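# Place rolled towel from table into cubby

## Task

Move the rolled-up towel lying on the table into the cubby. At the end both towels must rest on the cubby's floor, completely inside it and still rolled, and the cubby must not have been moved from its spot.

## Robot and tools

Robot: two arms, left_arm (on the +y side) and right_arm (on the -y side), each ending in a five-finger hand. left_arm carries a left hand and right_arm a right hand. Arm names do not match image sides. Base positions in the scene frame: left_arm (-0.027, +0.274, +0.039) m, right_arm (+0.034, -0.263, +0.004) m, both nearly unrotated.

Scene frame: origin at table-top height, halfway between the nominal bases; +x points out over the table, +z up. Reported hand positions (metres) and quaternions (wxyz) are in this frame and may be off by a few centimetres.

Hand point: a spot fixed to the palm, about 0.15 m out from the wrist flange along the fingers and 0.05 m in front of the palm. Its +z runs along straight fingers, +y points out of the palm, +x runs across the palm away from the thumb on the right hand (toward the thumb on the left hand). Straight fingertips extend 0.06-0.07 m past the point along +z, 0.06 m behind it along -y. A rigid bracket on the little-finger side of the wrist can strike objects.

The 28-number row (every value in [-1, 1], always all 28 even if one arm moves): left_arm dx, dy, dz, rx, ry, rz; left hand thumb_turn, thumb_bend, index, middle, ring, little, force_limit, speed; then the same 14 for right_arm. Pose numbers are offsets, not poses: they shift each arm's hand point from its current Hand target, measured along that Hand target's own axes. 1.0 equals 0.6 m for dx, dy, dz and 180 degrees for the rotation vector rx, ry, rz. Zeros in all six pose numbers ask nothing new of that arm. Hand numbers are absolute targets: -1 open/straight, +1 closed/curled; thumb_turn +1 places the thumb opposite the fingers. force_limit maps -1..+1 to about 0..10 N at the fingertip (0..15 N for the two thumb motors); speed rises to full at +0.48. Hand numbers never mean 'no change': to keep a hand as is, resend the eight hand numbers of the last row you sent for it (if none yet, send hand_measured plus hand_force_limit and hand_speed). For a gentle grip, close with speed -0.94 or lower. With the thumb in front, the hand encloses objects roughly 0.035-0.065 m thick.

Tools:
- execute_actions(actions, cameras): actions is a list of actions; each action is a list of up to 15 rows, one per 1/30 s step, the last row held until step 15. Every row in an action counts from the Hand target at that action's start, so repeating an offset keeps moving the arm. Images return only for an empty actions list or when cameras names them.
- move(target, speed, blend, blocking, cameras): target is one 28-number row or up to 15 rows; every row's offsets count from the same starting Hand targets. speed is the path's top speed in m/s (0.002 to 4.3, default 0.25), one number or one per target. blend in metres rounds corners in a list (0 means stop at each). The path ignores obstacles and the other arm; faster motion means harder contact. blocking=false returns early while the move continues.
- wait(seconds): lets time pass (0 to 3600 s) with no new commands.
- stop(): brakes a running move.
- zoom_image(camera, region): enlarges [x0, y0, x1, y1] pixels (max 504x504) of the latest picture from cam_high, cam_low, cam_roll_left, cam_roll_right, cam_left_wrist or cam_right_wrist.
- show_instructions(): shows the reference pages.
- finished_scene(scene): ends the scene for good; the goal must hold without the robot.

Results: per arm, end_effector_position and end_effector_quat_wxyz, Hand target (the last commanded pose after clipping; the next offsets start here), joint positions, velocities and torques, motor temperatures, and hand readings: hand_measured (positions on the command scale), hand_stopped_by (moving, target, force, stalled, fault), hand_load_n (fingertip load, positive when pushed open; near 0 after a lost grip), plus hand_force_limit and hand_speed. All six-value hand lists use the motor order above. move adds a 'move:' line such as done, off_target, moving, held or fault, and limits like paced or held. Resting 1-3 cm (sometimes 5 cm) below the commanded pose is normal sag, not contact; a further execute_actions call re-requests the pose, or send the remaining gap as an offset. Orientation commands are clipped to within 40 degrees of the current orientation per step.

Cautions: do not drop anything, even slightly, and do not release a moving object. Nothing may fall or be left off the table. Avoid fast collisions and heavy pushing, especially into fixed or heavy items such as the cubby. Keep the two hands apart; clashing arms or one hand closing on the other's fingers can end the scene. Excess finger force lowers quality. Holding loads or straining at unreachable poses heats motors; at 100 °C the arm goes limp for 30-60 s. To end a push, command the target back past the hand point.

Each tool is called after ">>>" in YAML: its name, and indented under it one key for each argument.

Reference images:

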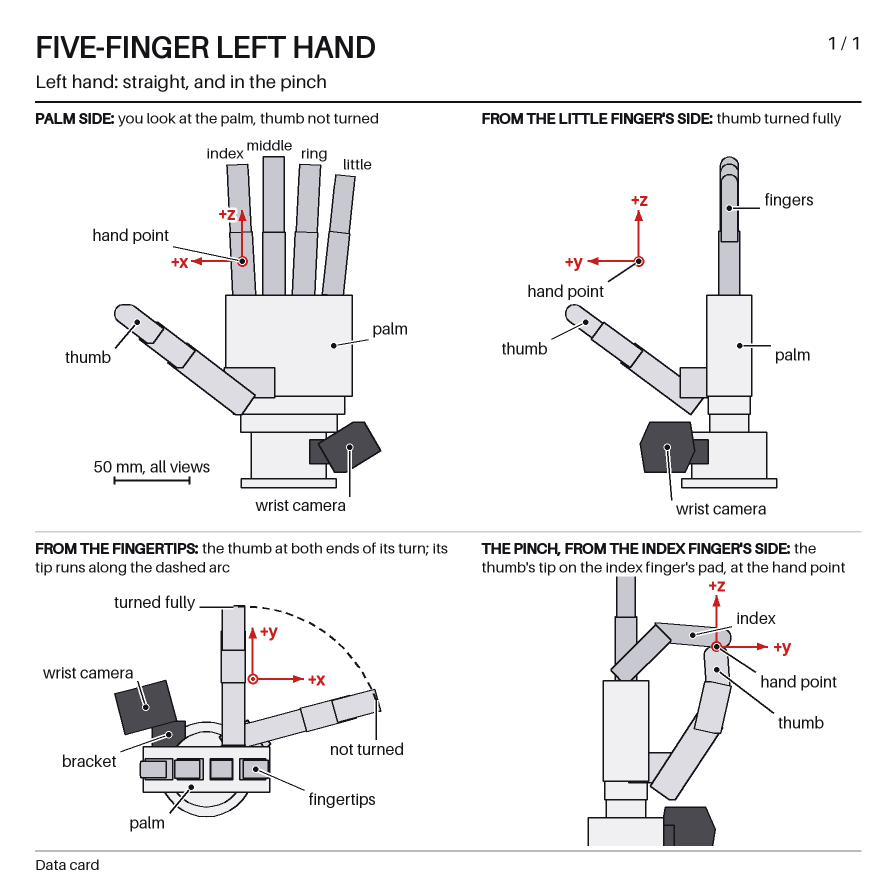

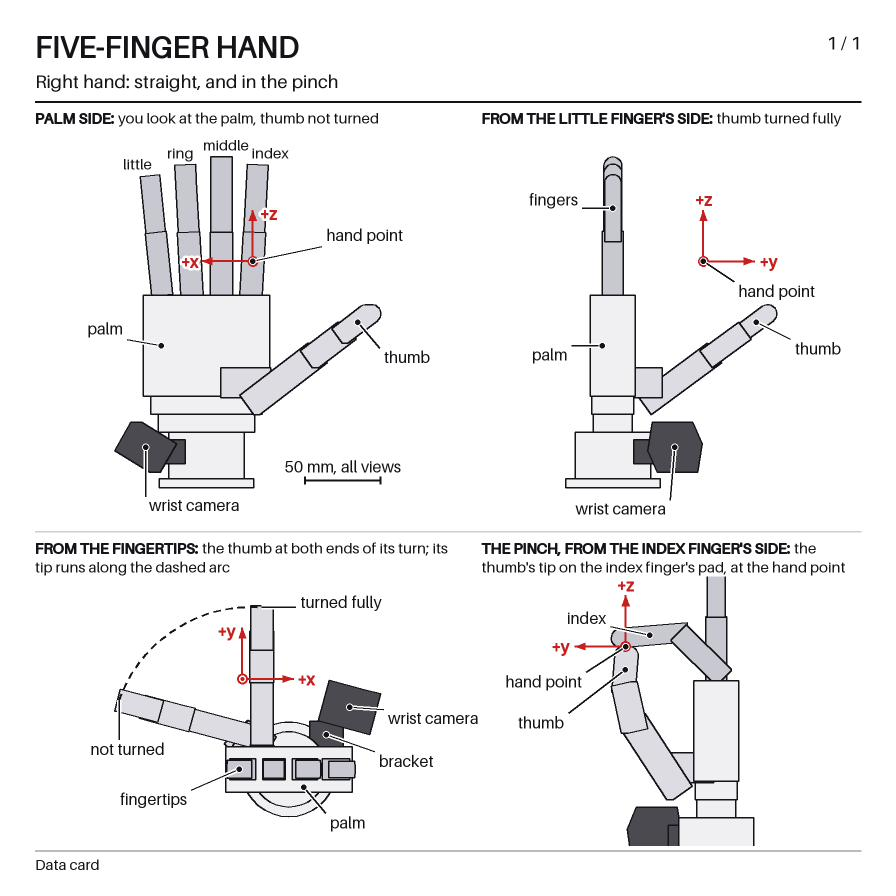

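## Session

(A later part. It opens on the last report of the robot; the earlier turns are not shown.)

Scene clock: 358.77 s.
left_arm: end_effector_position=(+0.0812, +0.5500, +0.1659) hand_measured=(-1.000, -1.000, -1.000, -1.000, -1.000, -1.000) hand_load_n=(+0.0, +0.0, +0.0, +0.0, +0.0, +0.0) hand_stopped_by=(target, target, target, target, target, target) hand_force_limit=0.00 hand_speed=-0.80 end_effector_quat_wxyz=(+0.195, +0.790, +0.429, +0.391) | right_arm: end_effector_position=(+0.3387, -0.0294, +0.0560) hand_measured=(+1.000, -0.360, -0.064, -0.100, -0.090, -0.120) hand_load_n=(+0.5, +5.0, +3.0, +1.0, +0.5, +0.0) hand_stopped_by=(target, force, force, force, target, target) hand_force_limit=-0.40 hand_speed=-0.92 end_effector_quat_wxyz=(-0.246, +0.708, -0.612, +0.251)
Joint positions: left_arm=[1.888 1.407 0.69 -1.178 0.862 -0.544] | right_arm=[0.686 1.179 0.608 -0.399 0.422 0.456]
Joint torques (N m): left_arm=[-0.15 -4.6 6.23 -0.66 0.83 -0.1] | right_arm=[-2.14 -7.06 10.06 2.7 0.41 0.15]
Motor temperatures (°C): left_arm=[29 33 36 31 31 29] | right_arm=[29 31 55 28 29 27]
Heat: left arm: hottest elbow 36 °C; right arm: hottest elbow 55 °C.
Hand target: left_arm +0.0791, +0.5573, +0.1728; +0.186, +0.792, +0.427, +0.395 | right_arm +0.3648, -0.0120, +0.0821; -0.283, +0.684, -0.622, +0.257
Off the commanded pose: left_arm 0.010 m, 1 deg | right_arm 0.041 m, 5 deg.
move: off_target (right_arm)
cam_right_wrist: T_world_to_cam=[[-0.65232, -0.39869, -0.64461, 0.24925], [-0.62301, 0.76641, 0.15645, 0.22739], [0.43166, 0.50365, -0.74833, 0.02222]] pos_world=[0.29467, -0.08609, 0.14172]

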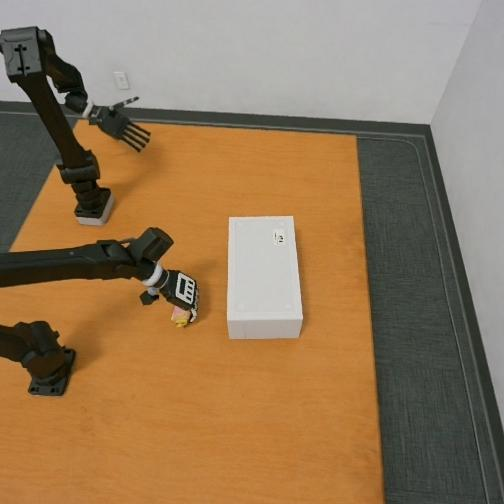

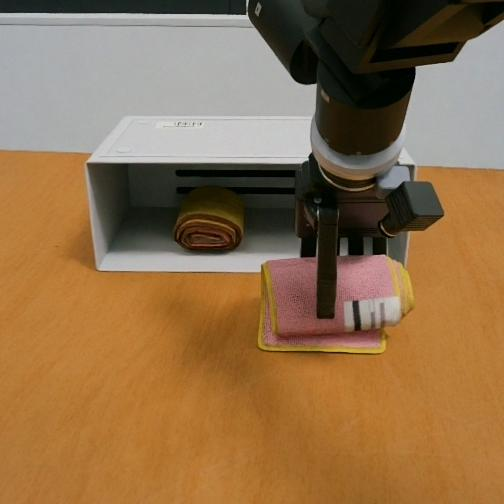

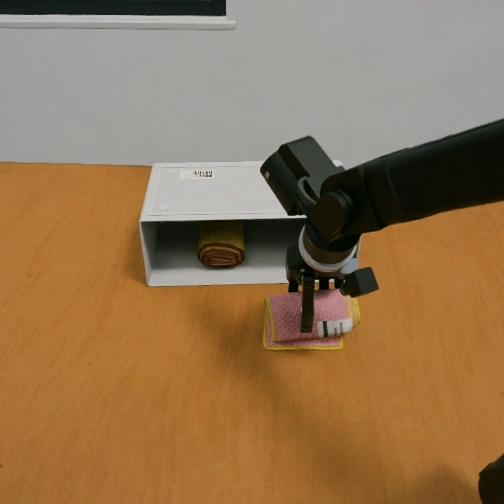

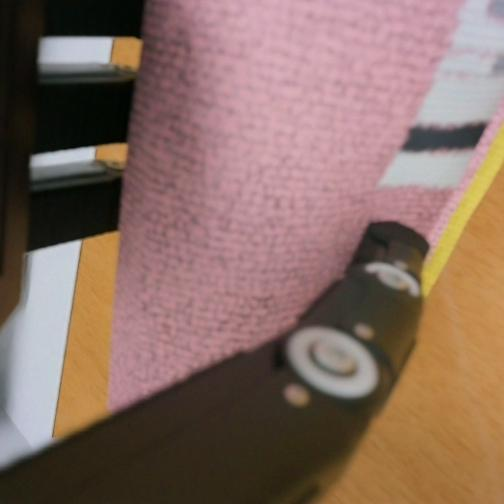

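>>> move:
  target: [0,0,0,0,0,0,-1,-1,-1,-1,-1,-1,0,-0.8, 0.0008,0.0225,0.0342,0,0,0,1,0.2,0.12,0.05,-0.09,-0.12,-0.4,-0.92]
  speed: 0.06
  cameras: ["cam_roll_left","cam_right_wrist"]

Scene clock: 369.57 s.
left_arm: end_effector_position=(+0.0812, +0.5500, +0.1659) hand_measured=(-1.000, -1.000, -1.000, -1.000, -1.000, -1.000) hand_load_n=(+0.0, +0.0, +0.0, +0.0, +0.0, +0.0) hand_stopped_by=(target, target, target, target, target, target) hand_force_limit=0.00 hand_speed=-0.80 end_effector_quat_wxyz=(+0.195, +0.790, +0.429, +0.391) | right_arm: end_effector_position=(+0.3536, -0.0192, +0.0446) hand_measured=(+1.000, -0.360, -0.064, -0.100, -0.090, -0.120) hand_load_n=(+0.5, +5.0, +3.0, +1.0, +0.5, +0.5) hand_stopped_by=(target, force, force, force, target, target) hand_force_limit=-0.40 hand_speed=-0.92 end_effector_quat_wxyz=(-0.261, +0.701, -0.614, +0.254)
Joint positions: left_arm=[1.888 1.407 0.69 -1.178 0.862 -0.544] | right_arm=[0.68 1.241 0.608 -0.304 0.422 0.456]
Joint torques (N m): left_arm=[0.32 -4.78 6.02 -0.66 0.83 -0.08] | right_arm=[-2.2 -7.88 7.61 2.74 0.15 0.07]
Heat: left arm: hottest elbow 36 °C; right arm: hottest elbow 53 °C.
Hand target: left_arm +0.0791, +0.5573, +0.1728; +0.186, +0.792, +0.427, +0.395 | right_arm +0.3698, -0.0120, +0.0580; -0.283, +0.684, -0.622, +0.257
Off the commanded pose: left_arm 0.010 m, 1 deg | right_arm 0.022 m, 3 deg.
move: off_target (right_arm)
cam_right_wrist: T_world_to_cam=[[-0.63897, -0.38057, -0.66849, 0.25246], [-0.62207, 0.76685, 0.15804, 0.23027], [0.45249, 0.51683, -0.72674, -0.00593]] pos_world=[0.30724, -0.07744, 0.12807]

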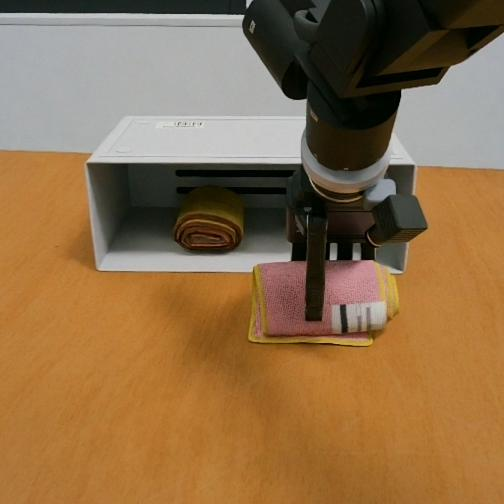

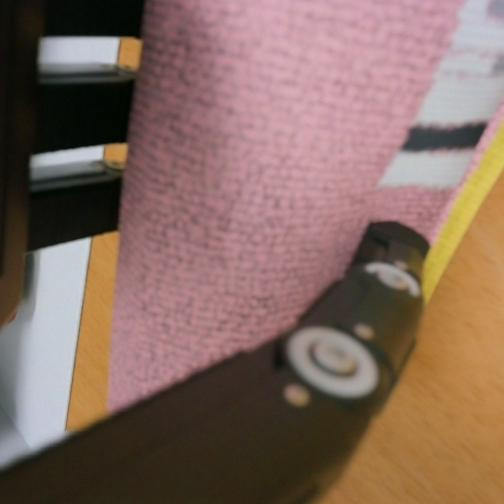

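>>> execute_actions:
  actions:
    - [[0,0,0,0,0,0,-1,-1,-1,-1,-1,-1,0,-0.8,0,0,0,0,0,0,1,-0.6,-0.2,-0.2,-0.2,-0.2,-0.4,-0.8]]
    - [[0,0,0,0,0,0,-1,-1,-1,-1,-1,-1,0,-0.8,0,0,0,0,0,0,1,-1,-0.3,-0.3,-0.3,-0.3,-0.4,-0.6]]
    - [[0,0,0,0,0,0,-1,-1,-1,-1,-1,-1,0,-0.8,0,0,0,0,0,0,1,-1,-0.3,-0.3,-0.3,-0.3,-0.4,-0.6]]
  cameras: ["cam_roll_left","cam_roll_right","cam_right_wrist"]

Scene clock: 379.83 s.
left_arm: end_effector_position=(+0.0812, +0.5500, +0.1659) hand_measured=(-1.000, -1.000, -1.000, -1.000, -1.000, -1.000) hand_load_n=(+0.0, +0.0, +0.0, +0.0, +0.0, +0.0) hand_stopped_by=(target, target, target, target, target, target) hand_force_limit=0.00 hand_speed=-0.80 end_effector_quat_wxyz=(+0.195, +0.790, +0.429, +0.391) | right_arm: end_effector_position=(+0.3536, -0.0192, +0.0446) hand_measured=(+1.000, -1.000, -0.300, -0.300, -0.300, -0.300) hand_load_n=(+0.0, +0.0, +0.0, +0.0, +0.0, +0.0) hand_stopped_by=(target, target, target, target, target, target) hand_force_limit=-0.40 hand_speed=-0.60 end_effector_quat_wxyz=(-0.261, +0.701, -0.614, +0.254)
Joint positions: left_arm=[1.888 1.407 0.69 -1.178 0.862 -0.544] | right_arm=[0.68 1.241 0.608 -0.304 0.422 0.456]
Joint torques (N m): left_arm=[0.26 -4.6 6 -0.85 0.84 -0.09] | right_arm=[-2.2 -7.82 7.61 2.73 0.15 0.07]
Motor temperatures (°C): left_arm=[29 33 36 31 31 29] | right_arm=[29 31 50 28 29 27]
Heat: left arm: hottest elbow 36 °C; right arm: hottest elbow 50 °C.
Hand target: left_arm +0.0791, +0.5573, +0.1728; +0.186, +0.792, +0.427, +0.395 | right_arm +0.3698, -0.0120, +0.0580; -0.283, +0.684, -0.622, +0.257
Off the commanded pose: left_arm 0.010 m, 1 deg | right_arm 0.022 m, 3 deg.
Step readings (end_effector_position of left_arm | right_arm):
0: (+0.0812, +0.5500, +0.1659) | (+0.3536, -0.0192, +0.0446)
1: (+0.0812, +0.5500, +0.1659) | (+0.3536, -0.0192, +0.0446)
2: (+0.0812, +0.5500, +0.1659) | (+0.3536, -0.0192, +0.0446)
4: (+0.0812, +0.5500, +0.1659) | (+0.3536, -0.0192, +0.0446)
8: (+0.0812, +0.5500, +0.1659) | (+0.3536, -0.0192, +0.0446)
15: (+0.0812, +0.5500, +0.1659) | (+0.3536, -0.0192, +0.0446)
16: (+0.0812, +0.5500, +0.1659) | (+0.3536, -0.0192, +0.0446)
17: (+0.0812, +0.5500, +0.1659) | (+0.3536, -0.0192, +0.0446)
19: (+0.0812, +0.5500, +0.1659) | (+0.3536, -0.0192, +0.0446)
23: (+0.0812, +0.5500, +0.1659) | (+0.3536, -0.0192, +0.0446)
30: (+0.0812, +0.5500, +0.1659) | (+0.3536, -0.0192, +0.0446)
31: (+0.0812, +0.5500, +0.1659) | (+0.3536, -0.0192, +0.0446)
32: (+0.0812, +0.5500, +0.1659) | (+0.3536, -0.0192, +0.0446)
34: (+0.0812, +0.5500, +0.1659) | (+0.3536, -0.0192, +0.0446)
38: (+0.0812, +0.5500, +0.1659) | (+0.3536, -0.0192, +0.0446)
45: (+0.0812, +0.5500, +0.1659) | (+0.3536, -0.0192, +0.0446)
cam_right_wrist: T_world_to_cam=[[-0.63897, -0.38057, -0.66849, 0.25246], [-0.62207, 0.76685, 0.15804, 0.23027], [0.45249, 0.51683, -0.72674, -0.00593]] pos_world=[0.30724, -0.07744, 0.12807]

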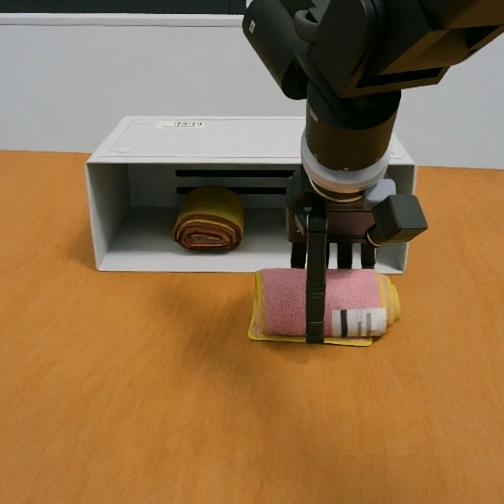

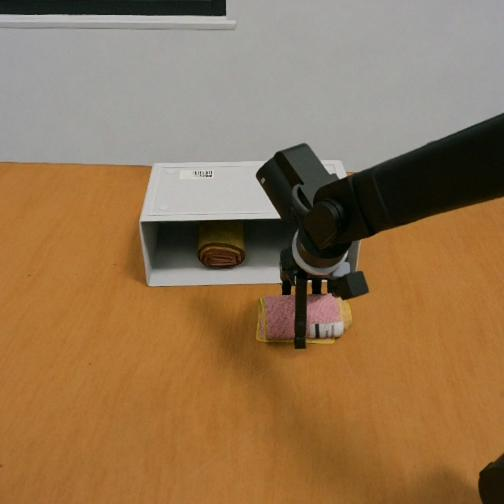

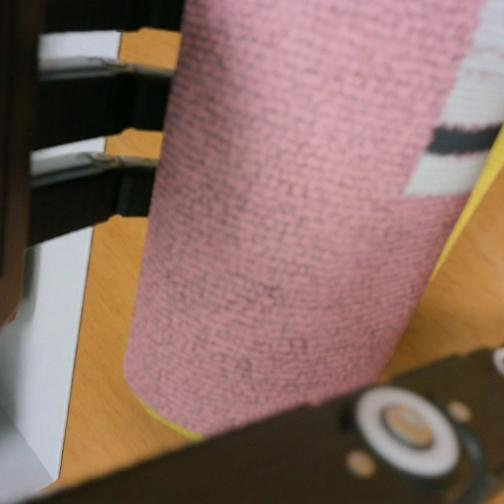

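>>> move:
  target: [0,0,0,0,0,0,-1,-1,-1,-1,-1,-1,0,-0.8, 0,0.0592,-0.0592,0,0,0,1,-1,-0.3,-0.3,-0.3,-0.3,-0.4,-0.6]
  speed: 0.05
  cameras: ["cam_roll_left","cam_roll_right","cam_right_wrist"]

Scene clock: 388.83 s.
left_arm: end_effector_position=(+0.0812, +0.5500, +0.1659) hand_measured=(-1.000, -1.000, -1.000, -1.000, -1.000, -1.000) hand_load_n=(+0.0, +0.0, +0.0, +0.0, +0.0, +0.0) hand_stopped_by=(target, target, target, target, target, target) hand_force_limit=0.00 hand_speed=-0.80 end_effector_quat_wxyz=(+0.195, +0.790, +0.429, +0.391) | right_arm: end_effector_position=(+0.3185, -0.0202, +0.0497) hand_measured=(+1.000, -1.000, -0.300, -0.300, -0.300, -0.300) hand_load_n=(+0.0, +0.0, +0.0, +0.0, +0.0, +0.0) hand_stopped_by=(target, target, target, target, target, target) hand_force_limit=-0.40 hand_speed=-0.60 end_effector_quat_wxyz=(-0.273, +0.692, -0.616, +0.258)
Joint positions: left_arm=[1.888 1.407 0.69 -1.178 0.862 -0.544] | right_arm=[0.764 1.14 0.54 -0.344 0.48 0.537]
Joint torques (N m): left_arm=[-0.09 -4.48 6.23 -0.7 0.82 -0.11] | right_arm=[-0.73 -7.65 6.58 1.13 0.43 0.15]
Heat: left arm: hottest elbow 36 °C; right arm: hottest elbow 48 °C.
Hand target: left_arm +0.0791, +0.5573, +0.1728; +0.186, +0.792, +0.427, +0.395 | right_arm +0.3198, -0.0168, +0.0581; -0.283, +0.684, -0.622, +0.257
Off the commanded pose: left_arm 0.010 m, 1 deg | right_arm 0.009 m, 2 deg.
move: done
cam_right_wrist: T_world_to_cam=[[-0.62622, -0.3629, -0.69003, 0.23038], [-0.6188, 0.76975, 0.15675, 0.2075], [0.47427, 0.52516, -0.7066, 0.00646]] pos_world=[0.26961, -0.07951, 0.13101]

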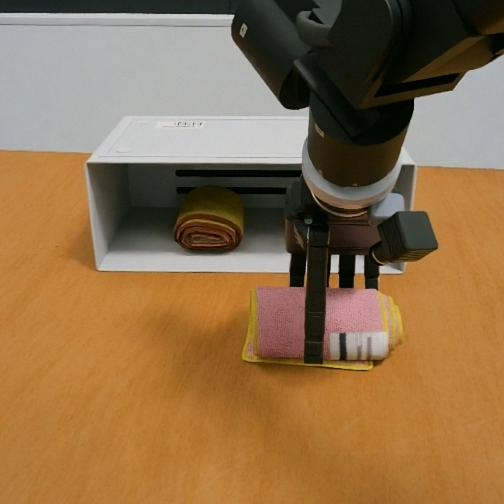

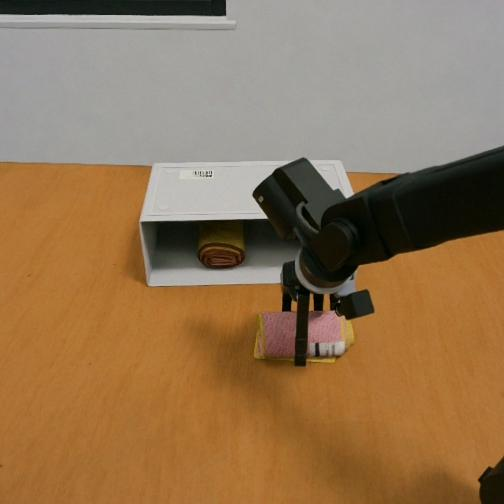

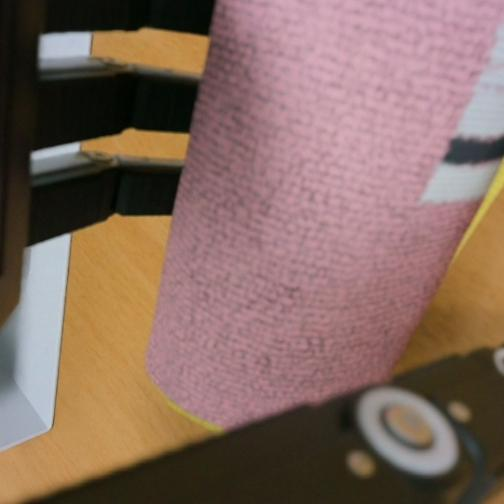

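>>> move:
  target: [0,0,0,0,0,0,-1,-1,-1,-1,-1,-1,0,-0.8, 0,0.0141,0.0141,0,0,0,1,-0.6,-0.3,-0.3,-0.3,-0.3,-0.5,-0.6]
  speed: 0.05
  cameras: []

>>> execute_actions:
  actions:
    - [[0,0,0,0,0,0,-1,-1,-1,-1,-1,-1,0,-0.8,0,0,0,0,0,0,1,-0.3,-0.12,-0.12,-0.14,-0.16,-0.65,-0.9]]
    - [[0,0,0,0,0,0,-1,-1,-1,-1,-1,-1,0,-0.8,0,0,0,0,0,0,1,-0.3,-0.12,-0.12,-0.14,-0.16,-0.65,-0.9]]
  cameras: ["cam_roll_left","cam_roll_right","cam_right_wrist"]

Scene clock: 416.70 s.
left_arm: end_effector_position=(+0.0812, +0.5500, +0.1659) hand_measured=(-1.000, -1.000, -1.000, -1.000, -1.000, -1.000) hand_load_n=(+0.0, +0.0, +0.0, +0.0, +0.0, +0.0) hand_stopped_by=(target, target, target, target, target, target) hand_force_limit=0.00 hand_speed=-0.80 end_effector_quat_wxyz=(+0.195, +0.790, +0.429, +0.391) | right_arm: end_effector_position=(+0.3150, -0.0240, +0.0428) hand_measured=(+1.000, -0.600, -0.300, -0.300, -0.300, -0.300) hand_load_n=(+0.0, +0.0, +0.0, -1.0, +0.0, +0.0) hand_stopped_by=(target, target, target, target, target, target) hand_force_limit=-0.50 hand_speed=-0.60 end_effector_quat_wxyz=(-0.269, +0.692, -0.618, +0.258)
Joint positions: left_arm=[1.888 1.407 0.69 -1.178 0.862 -0.544] | right_arm=[0.764 1.143 0.523 -0.333 0.482 0.543]
Joint torques (N m): left_arm=[0.15 -4.54 6.23 -0.7 0.8 -0.08] | right_arm=[-0.73 -5.71 6.31 2.67 0.34 0.15]
Motor temperatures (°C): left_arm=[29 33 36 31 31 29] | right_arm=[29 31 44 28 29 27]
Heat: left arm: hottest elbow 36 °C; right arm: hottest elbow 44 °C.
Hand target: left_arm +0.0791, +0.5573, +0.1728; +0.186, +0.792, +0.427, +0.395 | right_arm +0.3197, -0.0168, +0.0461; -0.283, +0.684, -0.622, +0.257
Off the commanded pose: left_arm 0.010 m, 1 deg | right_arm 0.009 m, 2 deg.
move: done

Scene clock: 418.90 s.
left_arm: end_effector_position=(+0.0812, +0.5500, +0.1659) hand_measured=(-1.000, -1.000, -1.000, -1.000, -1.000, -1.000) hand_load_n=(+0.0, +0.0, +0.0, +0.0, +0.0, +0.0) hand_stopped_by=(target, target, target, target, target, target) hand_force_limit=0.00 hand_speed=-0.80 end_effector_quat_wxyz=(+0.195, +0.790, +0.429, +0.391) | right_arm: end_effector_position=(+0.3175, -0.0253, +0.0424) hand_measured=(+1.000, -0.334, -0.120, -0.120, -0.140, -0.160) hand_load_n=(+0.5, +2.5, +1.0, +1.5, +0.0, +0.0) hand_stopped_by=(target, force, target, target, target, target) hand_force_limit=-0.65 hand_speed=-0.90 end_effector_quat_wxyz=(-0.270, +0.688, -0.623, +0.258)
Joint positions: left_arm=[1.888 1.407 0.69 -1.178 0.862 -0.544] | right_arm=[0.756 1.146 0.523 -0.328 0.482 0.548]
Joint torques (N m): left_arm=[0.21 -4.72 6.08 -0.62 0.81 -0.1] | right_arm=[-0.73 -5.95 6.31 2.51 0.34 0.13]
Heat: left arm: hottest elbow 36 °C; right arm: hottest elbow 43 °C.
Hand target: left_arm +0.0791, +0.5573, +0.1728; +0.186, +0.792, +0.427, +0.395 | right_arm +0.3197, -0.0168, +0.0461; -0.283, +0.684, -0.622, +0.257
Off the commanded pose: left_arm 0.010 m, 1 deg | right_arm 0.010 m, 2 deg.
Step readings (end_effector_position of left_arm | right_arm):
0: (+0.0812, +0.5500, +0.1659) | (+0.3150, -0.0240, +0.0428)
1: (+0.0812, +0.5500, +0.1659) | (+0.3150, -0.0240, +0.0428)
2: (+0.0812, +0.5500, +0.1659) | (+0.3150, -0.0240, +0.0428)
4: (+0.0812, +0.5500, +0.1659) | (+0.3150, -0.0240, +0.0428)
8: (+0.0812, +0.5500, +0.1659) | (+0.3159, -0.0246, +0.0425)
15: (+0.0812, +0.5500, +0.1659) | (+0.3162, -0.0250, +0.0420)
16: (+0.0812, +0.5500, +0.1659) | (+0.3162, -0.0250, +0.0420)
17: (+0.0812, +0.5500, +0.1659) | (+0.3162, -0.0250, +0.0420)
19: (+0.0812, +0.5500, +0.1659) | (+0.3162, -0.0250, +0.0420)
23: (+0.0812, +0.5500, +0.1659) | (+0.3171, -0.0249, +0.0424)
30: (+0.0812, +0.5500, +0.1659) | (+0.3171, -0.0249, +0.0424)
cam_right_wrist: T_world_to_cam=[[-0.63548, -0.35194, -0.68724, 0.22589], [-0.60543, 0.77952, 0.16064, 0.20771], [0.47918, 0.51816, -0.70845, 0.00272]] pos_world=[0.268, -0.08382, 0.1238]

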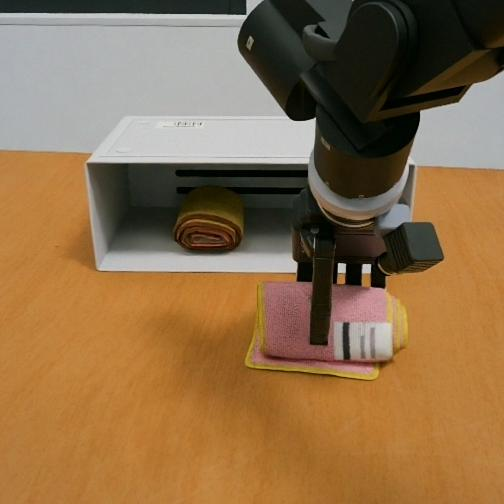

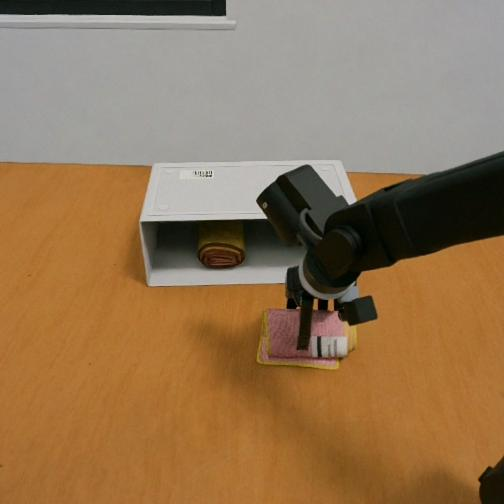

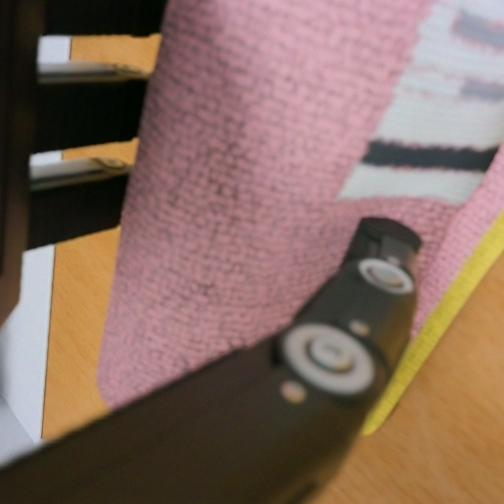

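>>> move:
  target: [0,0,0,0,0,0,-1,-1,-1,-1,-1,-1,0,-0.8, 0,-0.1647,0.0963,0.1389,0,0,1,-0.3,-0.12,-0.12,-0.14,-0.16,-0.65,-0.9]
  speed: 0.07
  cameras: ["cam_high","cam_roll_left","cam_roll_right","cam_right_wrist"]

Scene clock: 445.63 s.
left_arm: end_effector_position=(+0.0812, +0.5500, +0.1659) hand_measured=(-1.000, -1.000, -1.000, -1.000, -1.000, -1.000) hand_load_n=(+0.0, +0.0, +0.0, +0.0, +0.0, +0.0) hand_stopped_by=(target, target, target, target, target, target) hand_force_limit=0.00 hand_speed=-0.80 end_effector_quat_wxyz=(+0.195, +0.790, +0.429, +0.391) | right_arm: end_effector_position=(+0.4215, -0.0040, +0.0667) hand_measured=(+1.000, -0.334, -0.120, -0.120, -0.140, -0.160) hand_load_n=(+0.0, +2.5, +1.0, +1.0, +0.0, +0.0) hand_stopped_by=(target, force, target, target, target, target) hand_force_limit=-0.65 hand_speed=-0.90 end_effector_quat_wxyz=(-0.416, +0.615, -0.554, +0.375)
Joint positions: left_arm=[1.888 1.407 0.69 -1.178 0.862 -0.544] | right_arm=[0.69 1.341 0.474 0.405 0.583 0.267]
Joint torques (N m): left_arm=[-0.09 -4.66 6.19 -0.59 0.84 -0.11] | right_arm=[-2.2 -8.18 5.5 3.41 0.32 -0.17]
Heat: left arm: hottest elbow 36 °C; right arm: hottest elbow 41 °C.
Hand target: left_arm +0.0791, +0.5573, +0.1728; +0.186, +0.792, +0.427, +0.395 | right_arm +0.4300, -0.0063, +0.0750; -0.424, +0.606, -0.551, +0.386
Off the commanded pose: left_arm 0.010 m, 1 deg | right_arm 0.012 m, 2 deg.
move: off_target (right_arm)
cam_right_wrist: T_world_to_cam=[[-0.28963, -0.31061, -0.90534, 0.18518], [-0.63984, 0.7663, -0.05821, 0.27925], [0.71184, 0.56242, -0.42068, -0.15808]] pos_world=[0.34483, -0.06756, 0.1174]

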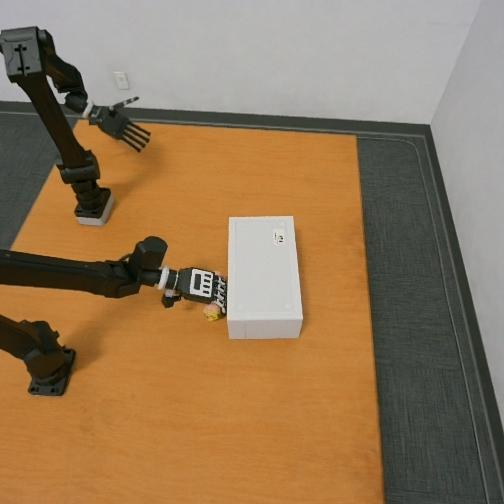

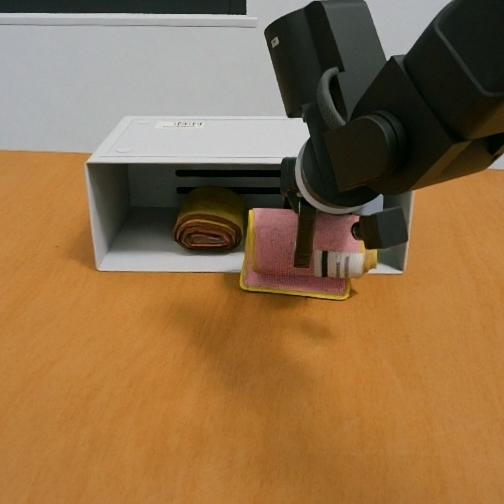

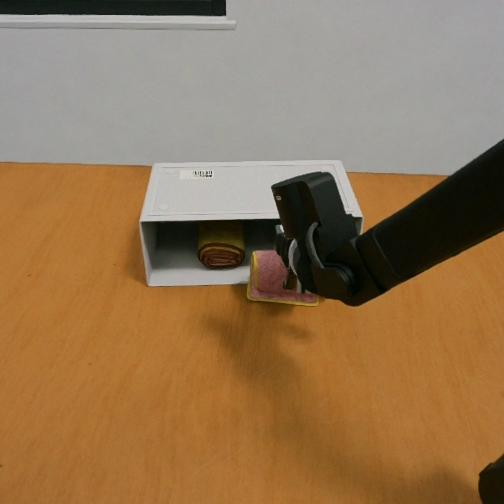

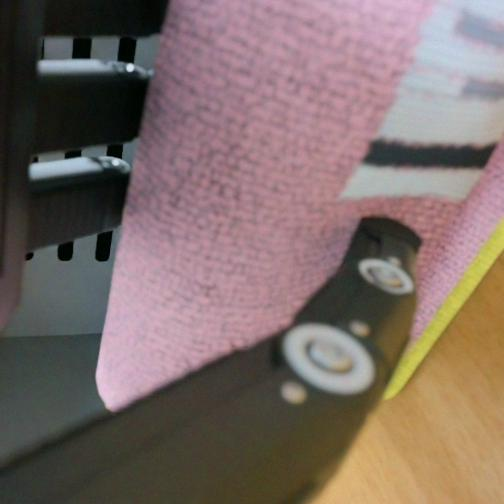

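>>> move:
  target:
    - [0,0,0,0,0,0,-1,-1,-1,-1,-1,-1,0,-0.8, 0.0135,0.0206,0.0506,0,0,0,1,-0.3,-0.12,-0.12,-0.14,-0.16,-0.65,-0.9]
    - [0,0,0,0,0,0,-1,-1,-1,-1,-1,-1,0,-0.8, 0.0215,0.0046,0.0947,0,0,0,1,-0.3,-0.12,-0.12,-0.14,-0.16,-0.65,-0.9]
  speed: 0.05
  blend: 0.008
  cameras: ["cam_high","cam_low","cam_roll_left","cam_roll_right","cam_right_wrist"]

Scene clock: 465.40 s.
left_arm: end_effector_position=(+0.0812, +0.5500, +0.1659) hand_measured=(-1.000, -1.000, -1.000, -1.000, -1.000, -1.000) hand_load_n=(+0.0, -0.5, +0.0, +0.0, +0.0, +0.0) hand_stopped_by=(target, target, target, target, target, target) hand_force_limit=0.00 hand_speed=-0.80 end_effector_quat_wxyz=(+0.195, +0.790, +0.429, +0.391) | right_arm: end_effector_position=(+0.4638, -0.0144, +0.0432) hand_measured=(+1.000, -0.334, -0.120, -0.120, -0.140, -0.160) hand_load_n=(+0.0, +1.5, +1.0, +0.5, +0.0, +0.5) hand_stopped_by=(target, force, target, target, target, target) hand_force_limit=-0.65 hand_speed=-0.90 end_effector_quat_wxyz=(-0.418, +0.614, -0.556, +0.372)
Joint positions: left_arm=[1.888 1.407 0.69 -1.178 0.862 -0.544] | right_arm=[0.582 1.488 0.517 0.537 0.482 0.22]
Joint torques (N m): left_arm=[-0.21 -4.84 6.11 -0.79 0.82 -0.11] | right_arm=[-2.67 -8.23 7.27 3.02 0.04 -0.24]
Heat: left arm: hottest elbow 36 °C; right arm: hottest elbow 40 °C.
Hand target: left_arm +0.0791, +0.5573, +0.1728; +0.186, +0.792, +0.427, +0.395 | right_arm +0.4834, -0.0142, +0.0530; -0.424, +0.606, -0.551, +0.386
Off the commanded pose: left_arm 0.010 m, 1 deg | right_arm 0.022 m, 2 deg.
move: off_target (right_arm)
cam_right_wrist: T_world_to_cam=[[-0.29117, -0.30378, -0.90716, 0.17383], [-0.64005, 0.76662, -0.05128, 0.31279], [0.71102, 0.5657, -0.41765, -0.19186]] pos_world=[0.38723, -0.07845, 0.09361]

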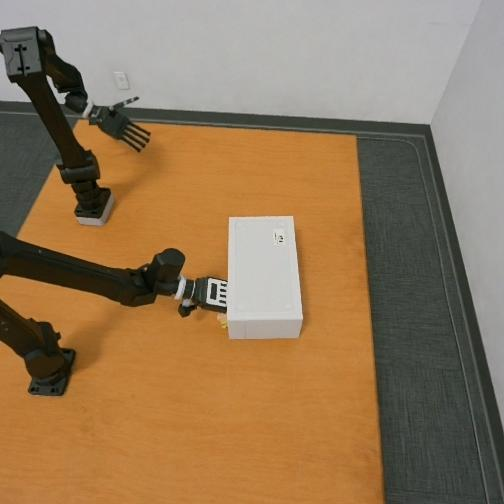

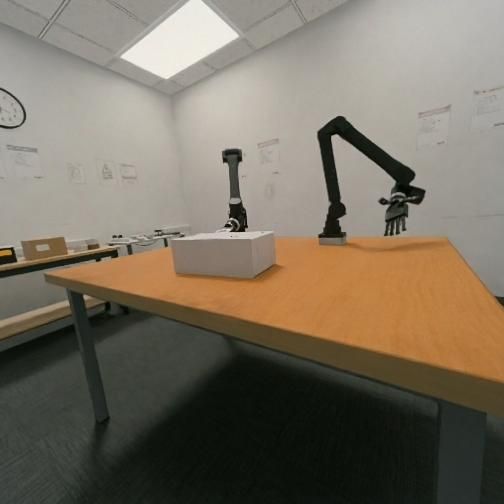

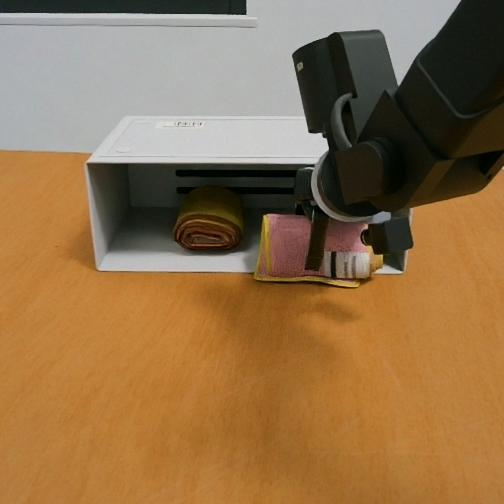

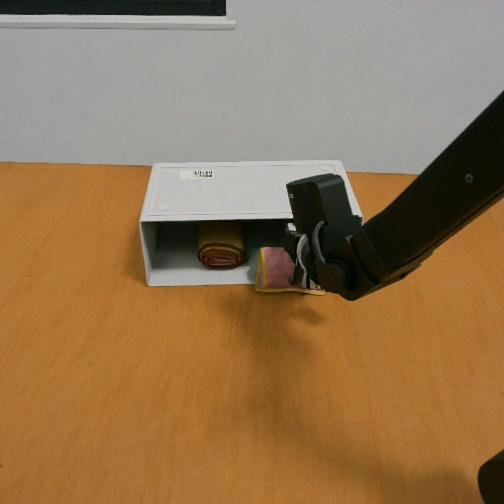

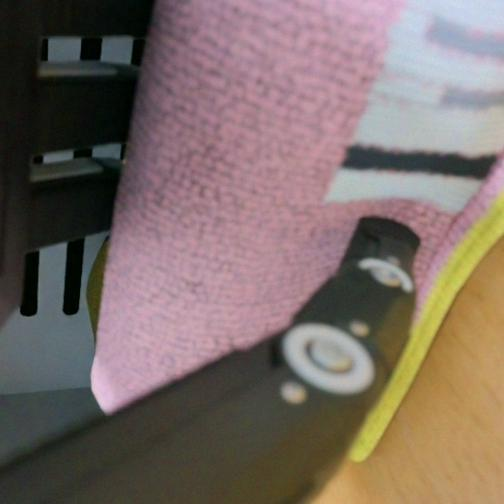

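>>> move:
  target:
    - [0,0,0,0,0,0,-1,-1,-1,-1,-1,-1,0,-0.8, 0,0.0031,0.0011,0.0556,0,0,1,-0.3,-0.12,-0.12,-0.14,-0.16,-0.65,-0.9]
    - [0,0,0,0,0,0,-1,-1,-1,-1,-1,-1,0,-0.8, 0,-0.0178,0.0587,0.0556,0,0,1,-0.3,-0.12,-0.12,-0.14,-0.16,-0.65,-0.9]
  speed: 0.04
  blend: 0.004
  cameras: ["cam_high","cam_roll_left","cam_roll_right","cam_right_wrist"]

Scene clock: 484.97 s.
left_arm: end_effector_position=(+0.0812, +0.5500, +0.1659) hand_measured=(-1.000, -1.000, -1.000, -1.000, -1.000, -1.000) hand_load_n=(+0.0, +0.0, +0.0, +0.0, +0.0, +0.0) hand_stopped_by=(target, target, target, target, target, target) hand_force_limit=0.00 hand_speed=-0.80 end_effector_quat_wxyz=(+0.195, +0.790, +0.429, +0.391) | right_arm: end_effector_position=(+0.5056, -0.0099, +0.0446) hand_measured=(+1.000, -0.334, -0.120, -0.120, -0.140, -0.160) hand_load_n=(+0.0, +1.0, +0.5, +1.0, +0.0, +0.0) hand_stopped_by=(target, force, target, target, target, target) hand_force_limit=-0.65 hand_speed=-0.90 end_effector_quat_wxyz=(-0.475, +0.571, -0.520, +0.422)
Joint positions: left_arm=[1.888 1.407 0.69 -1.178 0.862 -0.544] | right_arm=[0.552 1.674 0.531 0.923 0.485 0.117]
Joint torques (N m): left_arm=[0.44 -5.13 6.04 -0.77 0.83 -0.1] | right_arm=[-2.26 -10.34 5.85 2.22 -0.11 -0.2]
Heat: left arm: hottest elbow 36 °C; right arm: hottest elbow 40 °C.
Hand target: left_arm +0.0791, +0.5573, +0.1728; +0.186, +0.792, +0.427, +0.395 | right_arm +0.5200, -0.0108, +0.0509; -0.475, +0.567, -0.516, +0.432
Off the commanded pose: left_arm 0.010 m, 1 deg | right_arm 0.016 m, 1 deg.
move: off_target (right_arm)
cam_right_wrist: T_world_to_cam=[[-0.11789, -0.27984, -0.95278, 0.10326], [-0.6191, 0.77089, -0.14982, 0.32999], [0.77641, 0.5722, -0.26413, -0.26333]] pos_world=[0.42092, -0.07481, 0.07827]

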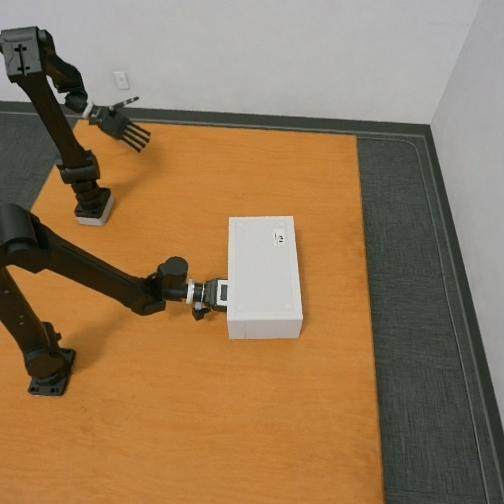

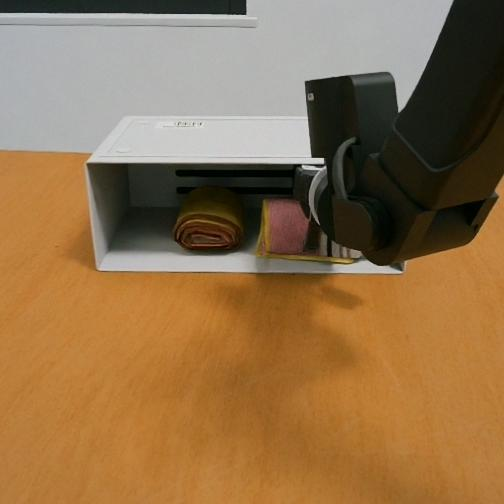

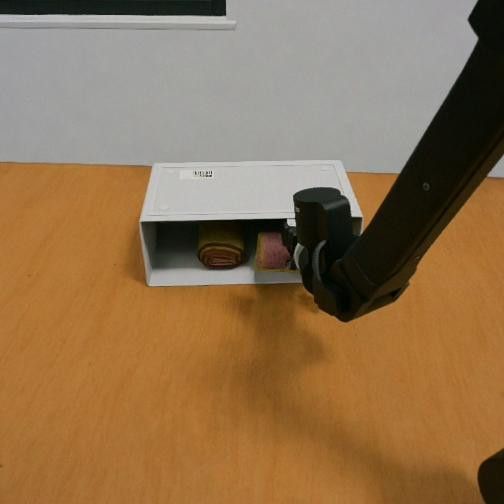

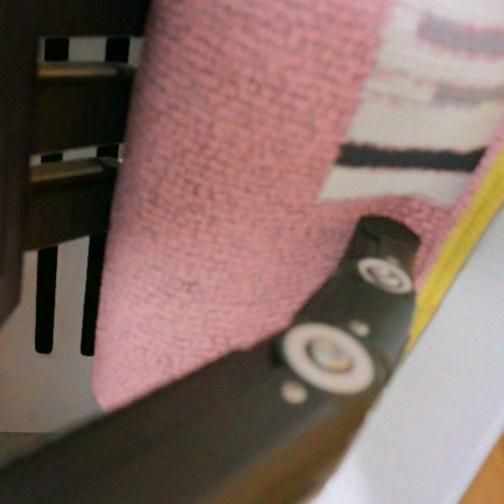

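>>> zoom_image:
  camera: "cam_roll_left"
  region: [230, 130, 430, 300]

>>> zoom_image:
  camera: "cam_right_wrist"
  region: [0, 0, 504, 504]

Scaled by 2.520 from the camera's image (finer frame: 720x720).

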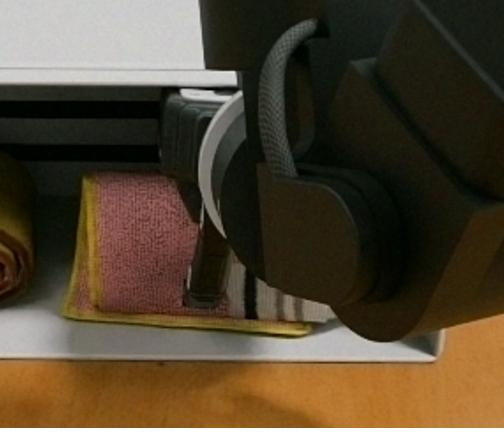

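Scaled by 1.000.

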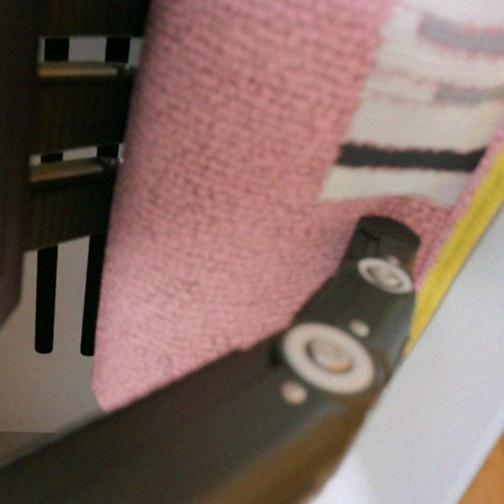

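>>> move:
  target: [0,0,0,0,0,0,-1,-1,-1,-1,-1,-1,0,-0.8, 0,0.0053,0.018,0,0,0,1,-0.3,-0.12,-0.12,-0.14,-0.16,-0.65,-0.9]
  speed: 0.03
  cameras: ["cam_roll_left","cam_right_wrist"]

Scene clock: 506.03 s.
left_arm: end_effector_position=(+0.0812, +0.5500, +0.1659) hand_measured=(-1.000, -1.000, -1.000, -1.000, -1.000, -1.000) hand_load_n=(+0.0, -0.5, +0.0, +0.0, +0.0, +0.0) hand_stopped_by=(target, target, target, target, target, target) hand_force_limit=0.00 hand_speed=-0.80 end_effector_quat_wxyz=(+0.195, +0.790, +0.429, +0.391) | right_arm: end_effector_position=(+0.5164, -0.0069, +0.0433) hand_measured=(+1.000, -0.332, -0.120, -0.120, -0.140, -0.160) hand_load_n=(+0.0, +0.0, +1.0, +1.0, +0.5, +0.0) hand_stopped_by=(target, force, target, target, target, target) hand_force_limit=-0.65 hand_speed=-0.90 end_effector_quat_wxyz=(-0.477, +0.570, -0.520, +0.421)
Joint positions: left_arm=[1.888 1.407 0.69 -1.178 0.862 -0.544] | right_arm=[0.542 1.699 0.559 0.925 0.472 0.115]
Joint torques (N m): left_arm=[-0.38 -4.48 6.15 -0.58 0.82 -0.09] | right_arm=[-2.37 -10.11 5.59 2.65 -0.14 -0.22]
Heat: left arm: hottest elbow 36 °C; right arm: hottest elbow 40 °C.
Hand target: left_arm +0.0791, +0.5573, +0.1728; +0.186, +0.792, +0.427, +0.395 | right_arm +0.5300, -0.0098, +0.0459; -0.475, +0.567, -0.516, +0.432
Off the commanded pose: left_arm 0.010 m, 1 deg | right_arm 0.014 m, 1 deg.
move: off_target (right_arm)
cam_right_wrist: T_world_to_cam=[[-0.11506, -0.27691, -0.95398, 0.10279], [-0.61994, 0.7704, -0.14885, 0.33452], [0.77617, 0.57428, -0.26031, -0.2738]] pos_world=[0.43172, -0.07201, 0.07658]

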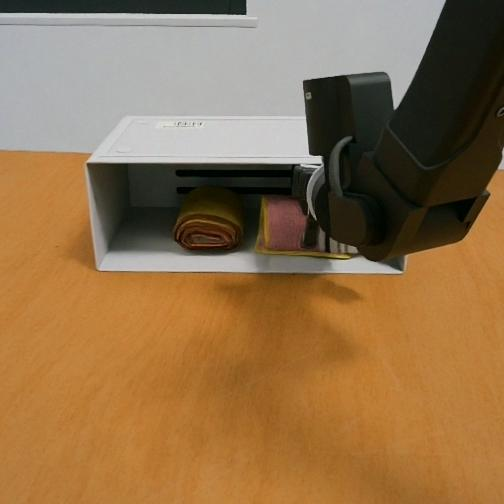

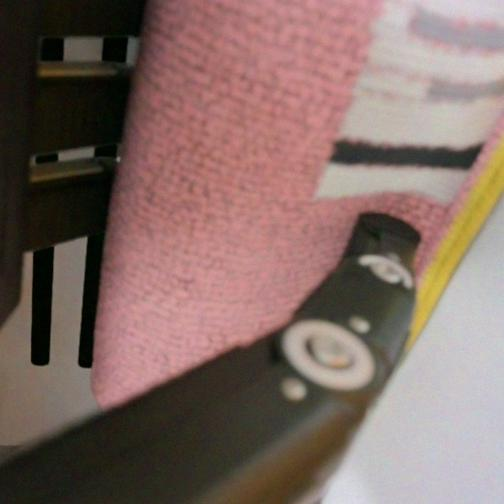

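>>> execute_actions:
  actions:
    - [[0,0,0,0,0,0,-1,-1,-1,-1,-1,-1,0,-0.8,0,0,0,0,0,0,1,-0.45,-0.3,-0.3,-0.3,-0.3,-0.5,-0.85]]
    - [[0,0,0,0,0,0,-1,-1,-1,-1,-1,-1,0,-0.8,0,0,0,0,0,0,1,-0.5,-0.4,-0.4,-0.4,-0.4,-0.5,-0.8]]
  cameras: ["cam_roll_left","cam_right_wrist"]

Scene clock: 511.63 s.
left_arm: end_effector_position=(+0.0812, +0.5500, +0.1659) hand_measured=(-1.000, -1.000, -1.000, -1.000, -1.000, -1.000) hand_load_n=(+0.0, +0.0, +0.0, +0.0, +0.0, +0.0) hand_stopped_by=(target, target, target, target, target, target) hand_force_limit=0.00 hand_speed=-0.80 end_effector_quat_wxyz=(+0.195, +0.790, +0.429, +0.391) | right_arm: end_effector_position=(+0.5194, -0.0066, +0.0423) hand_measured=(+1.000, -0.498, -0.400, -0.400, -0.400, -0.400) hand_load_n=(-1.0, -3.0, +0.0, +0.0, +0.0, +0.0) hand_stopped_by=(target, target, target, target, target, target) hand_force_limit=-0.50 hand_speed=-0.80 end_effector_quat_wxyz=(-0.476, +0.570, -0.520, +0.422)
Joint positions: left_arm=[1.888 1.407 0.69 -1.178 0.862 -0.544] | right_arm=[0.539 1.706 0.566 0.925 0.471 0.114]
Joint torques (N m): left_arm=[0.09 -4.48 6.12 -0.73 0.81 -0.09] | right_arm=[-2.2 -10.93 5.07 2.62 -0.1 -0.2]
Heat: left arm: hottest elbow 36 °C; right arm: hottest elbow 40 °C.
Hand target: left_arm +0.0791, +0.5573, +0.1728; +0.186, +0.792, +0.427, +0.395 | right_arm +0.5300, -0.0098, +0.0459; -0.475, +0.567, -0.516, +0.432
Off the commanded pose: left_arm 0.010 m, 1 deg | right_arm 0.012 m, 1 deg.
Step readings (end_effector_position of left_arm | right_arm):
0: (+0.0812, +0.5500, +0.1659) | (+0.5164, -0.0069, +0.0433)
1: (+0.0812, +0.5500, +0.1659) | (+0.5164, -0.0069, +0.0433)
2: (+0.0812, +0.5500, +0.1659) | (+0.5164, -0.0069, +0.0433)
4: (+0.0812, +0.5500, +0.1659) | (+0.5164, -0.0069, +0.0433)
8: (+0.0812, +0.5500, +0.1659) | (+0.5161, -0.0070, +0.0417)
15: (+0.0812, +0.5500, +0.1659) | (+0.5164, -0.0070, +0.0399)
16: (+0.0812, +0.5500, +0.1659) | (+0.5163, -0.0067, +0.0399)
17: (+0.0812, +0.5500, +0.1659) | (+0.5169, -0.0063, +0.0405)
19: (+0.0812, +0.5500, +0.1659) | (+0.5174, -0.0059, +0.0411)
23: (+0.0812, +0.5500, +0.1659) | (+0.5194, -0.0066, +0.0423)
30: (+0.0812, +0.5500, +0.1659) | (+0.5194, -0.0066, +0.0423)
cam_right_wrist: T_world_to_cam=[[-0.11539, -0.27797, -0.95363, 0.10246], [-0.61897, 0.77099, -0.14984, 0.33556], [0.77689, 0.57299, -0.26102, -0.277]] pos_world=[0.43472, -0.07151, 0.07568]

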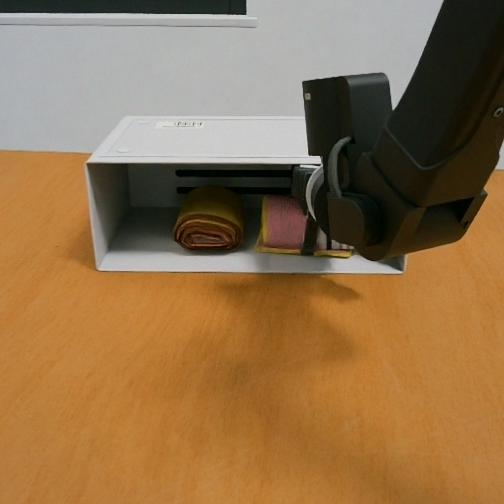

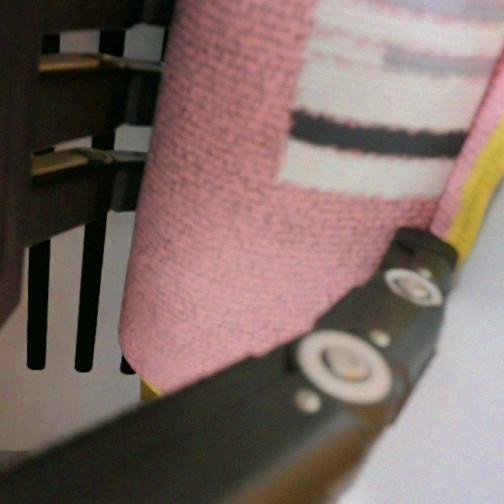

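>>> execute_actions:
  actions:
    - [[0,0,0,0,0,0,-1,-1,-1,-1,-1,-1,0,-0.8,0,0,0,0,0,0,1,-0.42,-0.7,-0.7,-0.7,-0.7,-0.5,-0.7]]
    - [[0,0,0,0,0,0,-1,-1,-1,-1,-1,-1,0,-0.8,0,0,0,0,0,0,1,-0.42,-1,-1,-1,-1,-0.5,-0.6]]
  cameras: ["cam_roll_left","cam_right_wrist"]

Scene clock: 520.17 s.
left_arm: end_effector_position=(+0.0812, +0.5500, +0.1659) hand_measured=(-1.000, -1.000, -1.000, -1.000, -1.000, -1.000) hand_load_n=(+0.0, +0.0, +0.0, +0.0, +0.0, +0.0) hand_stopped_by=(target, target, target, target, target, target) hand_force_limit=0.00 hand_speed=-0.80 end_effector_quat_wxyz=(+0.195, +0.790, +0.429, +0.391) | right_arm: end_effector_position=(+0.5186, -0.0062, +0.0399) hand_measured=(+1.000, -0.420, -1.000, -1.000, -1.000, -1.000) hand_load_n=(+0.0, -1.0, +0.0, +0.0, +0.0, +0.0) hand_stopped_by=(target, target, target, target, target, target) hand_force_limit=-0.50 hand_speed=-0.60 end_effector_quat_wxyz=(-0.475, +0.572, -0.520, +0.421)
Joint positions: left_arm=[1.888 1.407 0.69 -1.178 0.862 -0.544] | right_arm=[0.54 1.711 0.566 0.925 0.471 0.112]
Joint torques (N m): left_arm=[-0.09 -5.13 6.22 -0.72 0.79 -0.09] | right_arm=[-2.2 -11.28 5.04 2.63 -0.08 -0.19]
Heat: left arm: hottest elbow 37 °C; right arm: hottest elbow 40 °C.
Hand target: left_arm +0.0791, +0.5573, +0.1728; +0.186, +0.792, +0.427, +0.395 | right_arm +0.5300, -0.0098, +0.0459; -0.475, +0.567, -0.516, +0.432
Off the commanded pose: left_arm 0.010 m, 1 deg | right_arm 0.013 m, 1 deg.
Step readings (end_effector_position of left_arm | right_arm):
0: (+0.0812, +0.5500, +0.1659) | (+0.5194, -0.0066, +0.0423)
1: (+0.0812, +0.5500, +0.1659) | (+0.5194, -0.0066, +0.0423)
2: (+0.0812, +0.5500, +0.1659) | (+0.5194, -0.0066, +0.0423)
4: (+0.0812, +0.5500, +0.1659) | (+0.5190, -0.0059, +0.0423)
8: (+0.0812, +0.5500, +0.1659) | (+0.5188, -0.0061, +0.0407)
15: (+0.0812, +0.5500, +0.1659) | (+0.5186, -0.0062, +0.0399)
16: (+0.0812, +0.5500, +0.1659) | (+0.5186, -0.0062, +0.0399)
17: (+0.0812, +0.5500, +0.1659) | (+0.5186, -0.0062, +0.0399)
19: (+0.0812, +0.5500, +0.1659) | (+0.5186, -0.0062, +0.0399)
23: (+0.0812, +0.5500, +0.1659) | (+0.5186, -0.0062, +0.0399)
30: (+0.0812, +0.5500, +0.1659) | (+0.5186, -0.0062, +0.0399)
cam_right_wrist: T_world_to_cam=[[-0.11839, -0.28206, -0.95206, 0.10157], [-0.62095, 0.76923, -0.15068, 0.33538], [0.77486, 0.57334, -0.26622, -0.27597]] pos_world=[0.43412, -0.07111, 0.07377]

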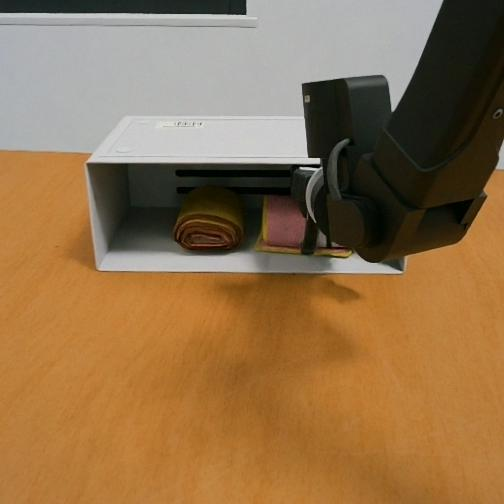

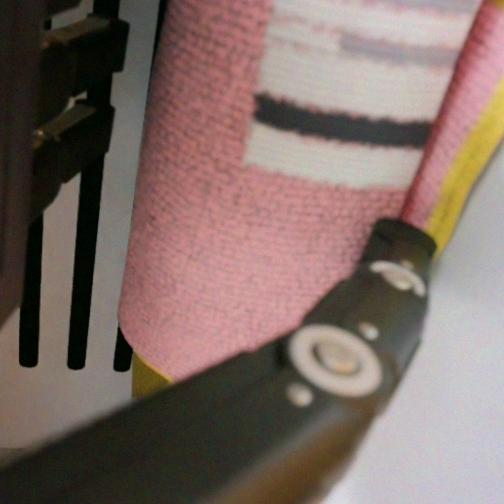

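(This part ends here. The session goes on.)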